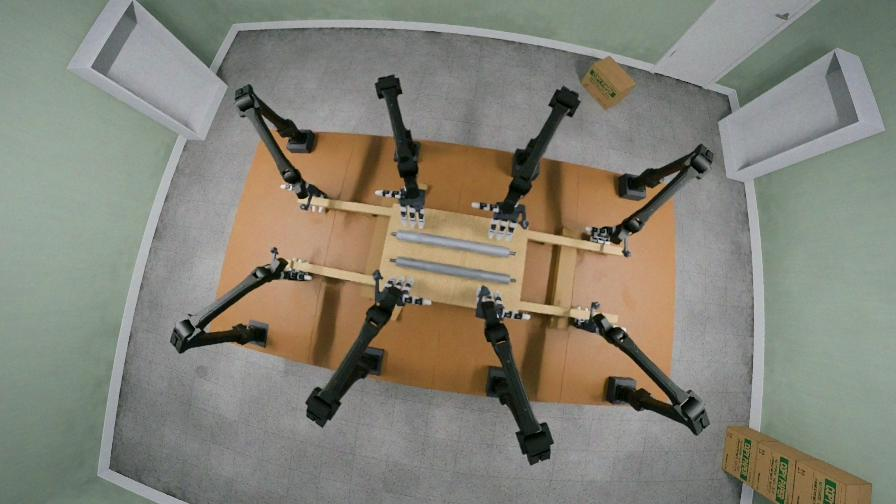

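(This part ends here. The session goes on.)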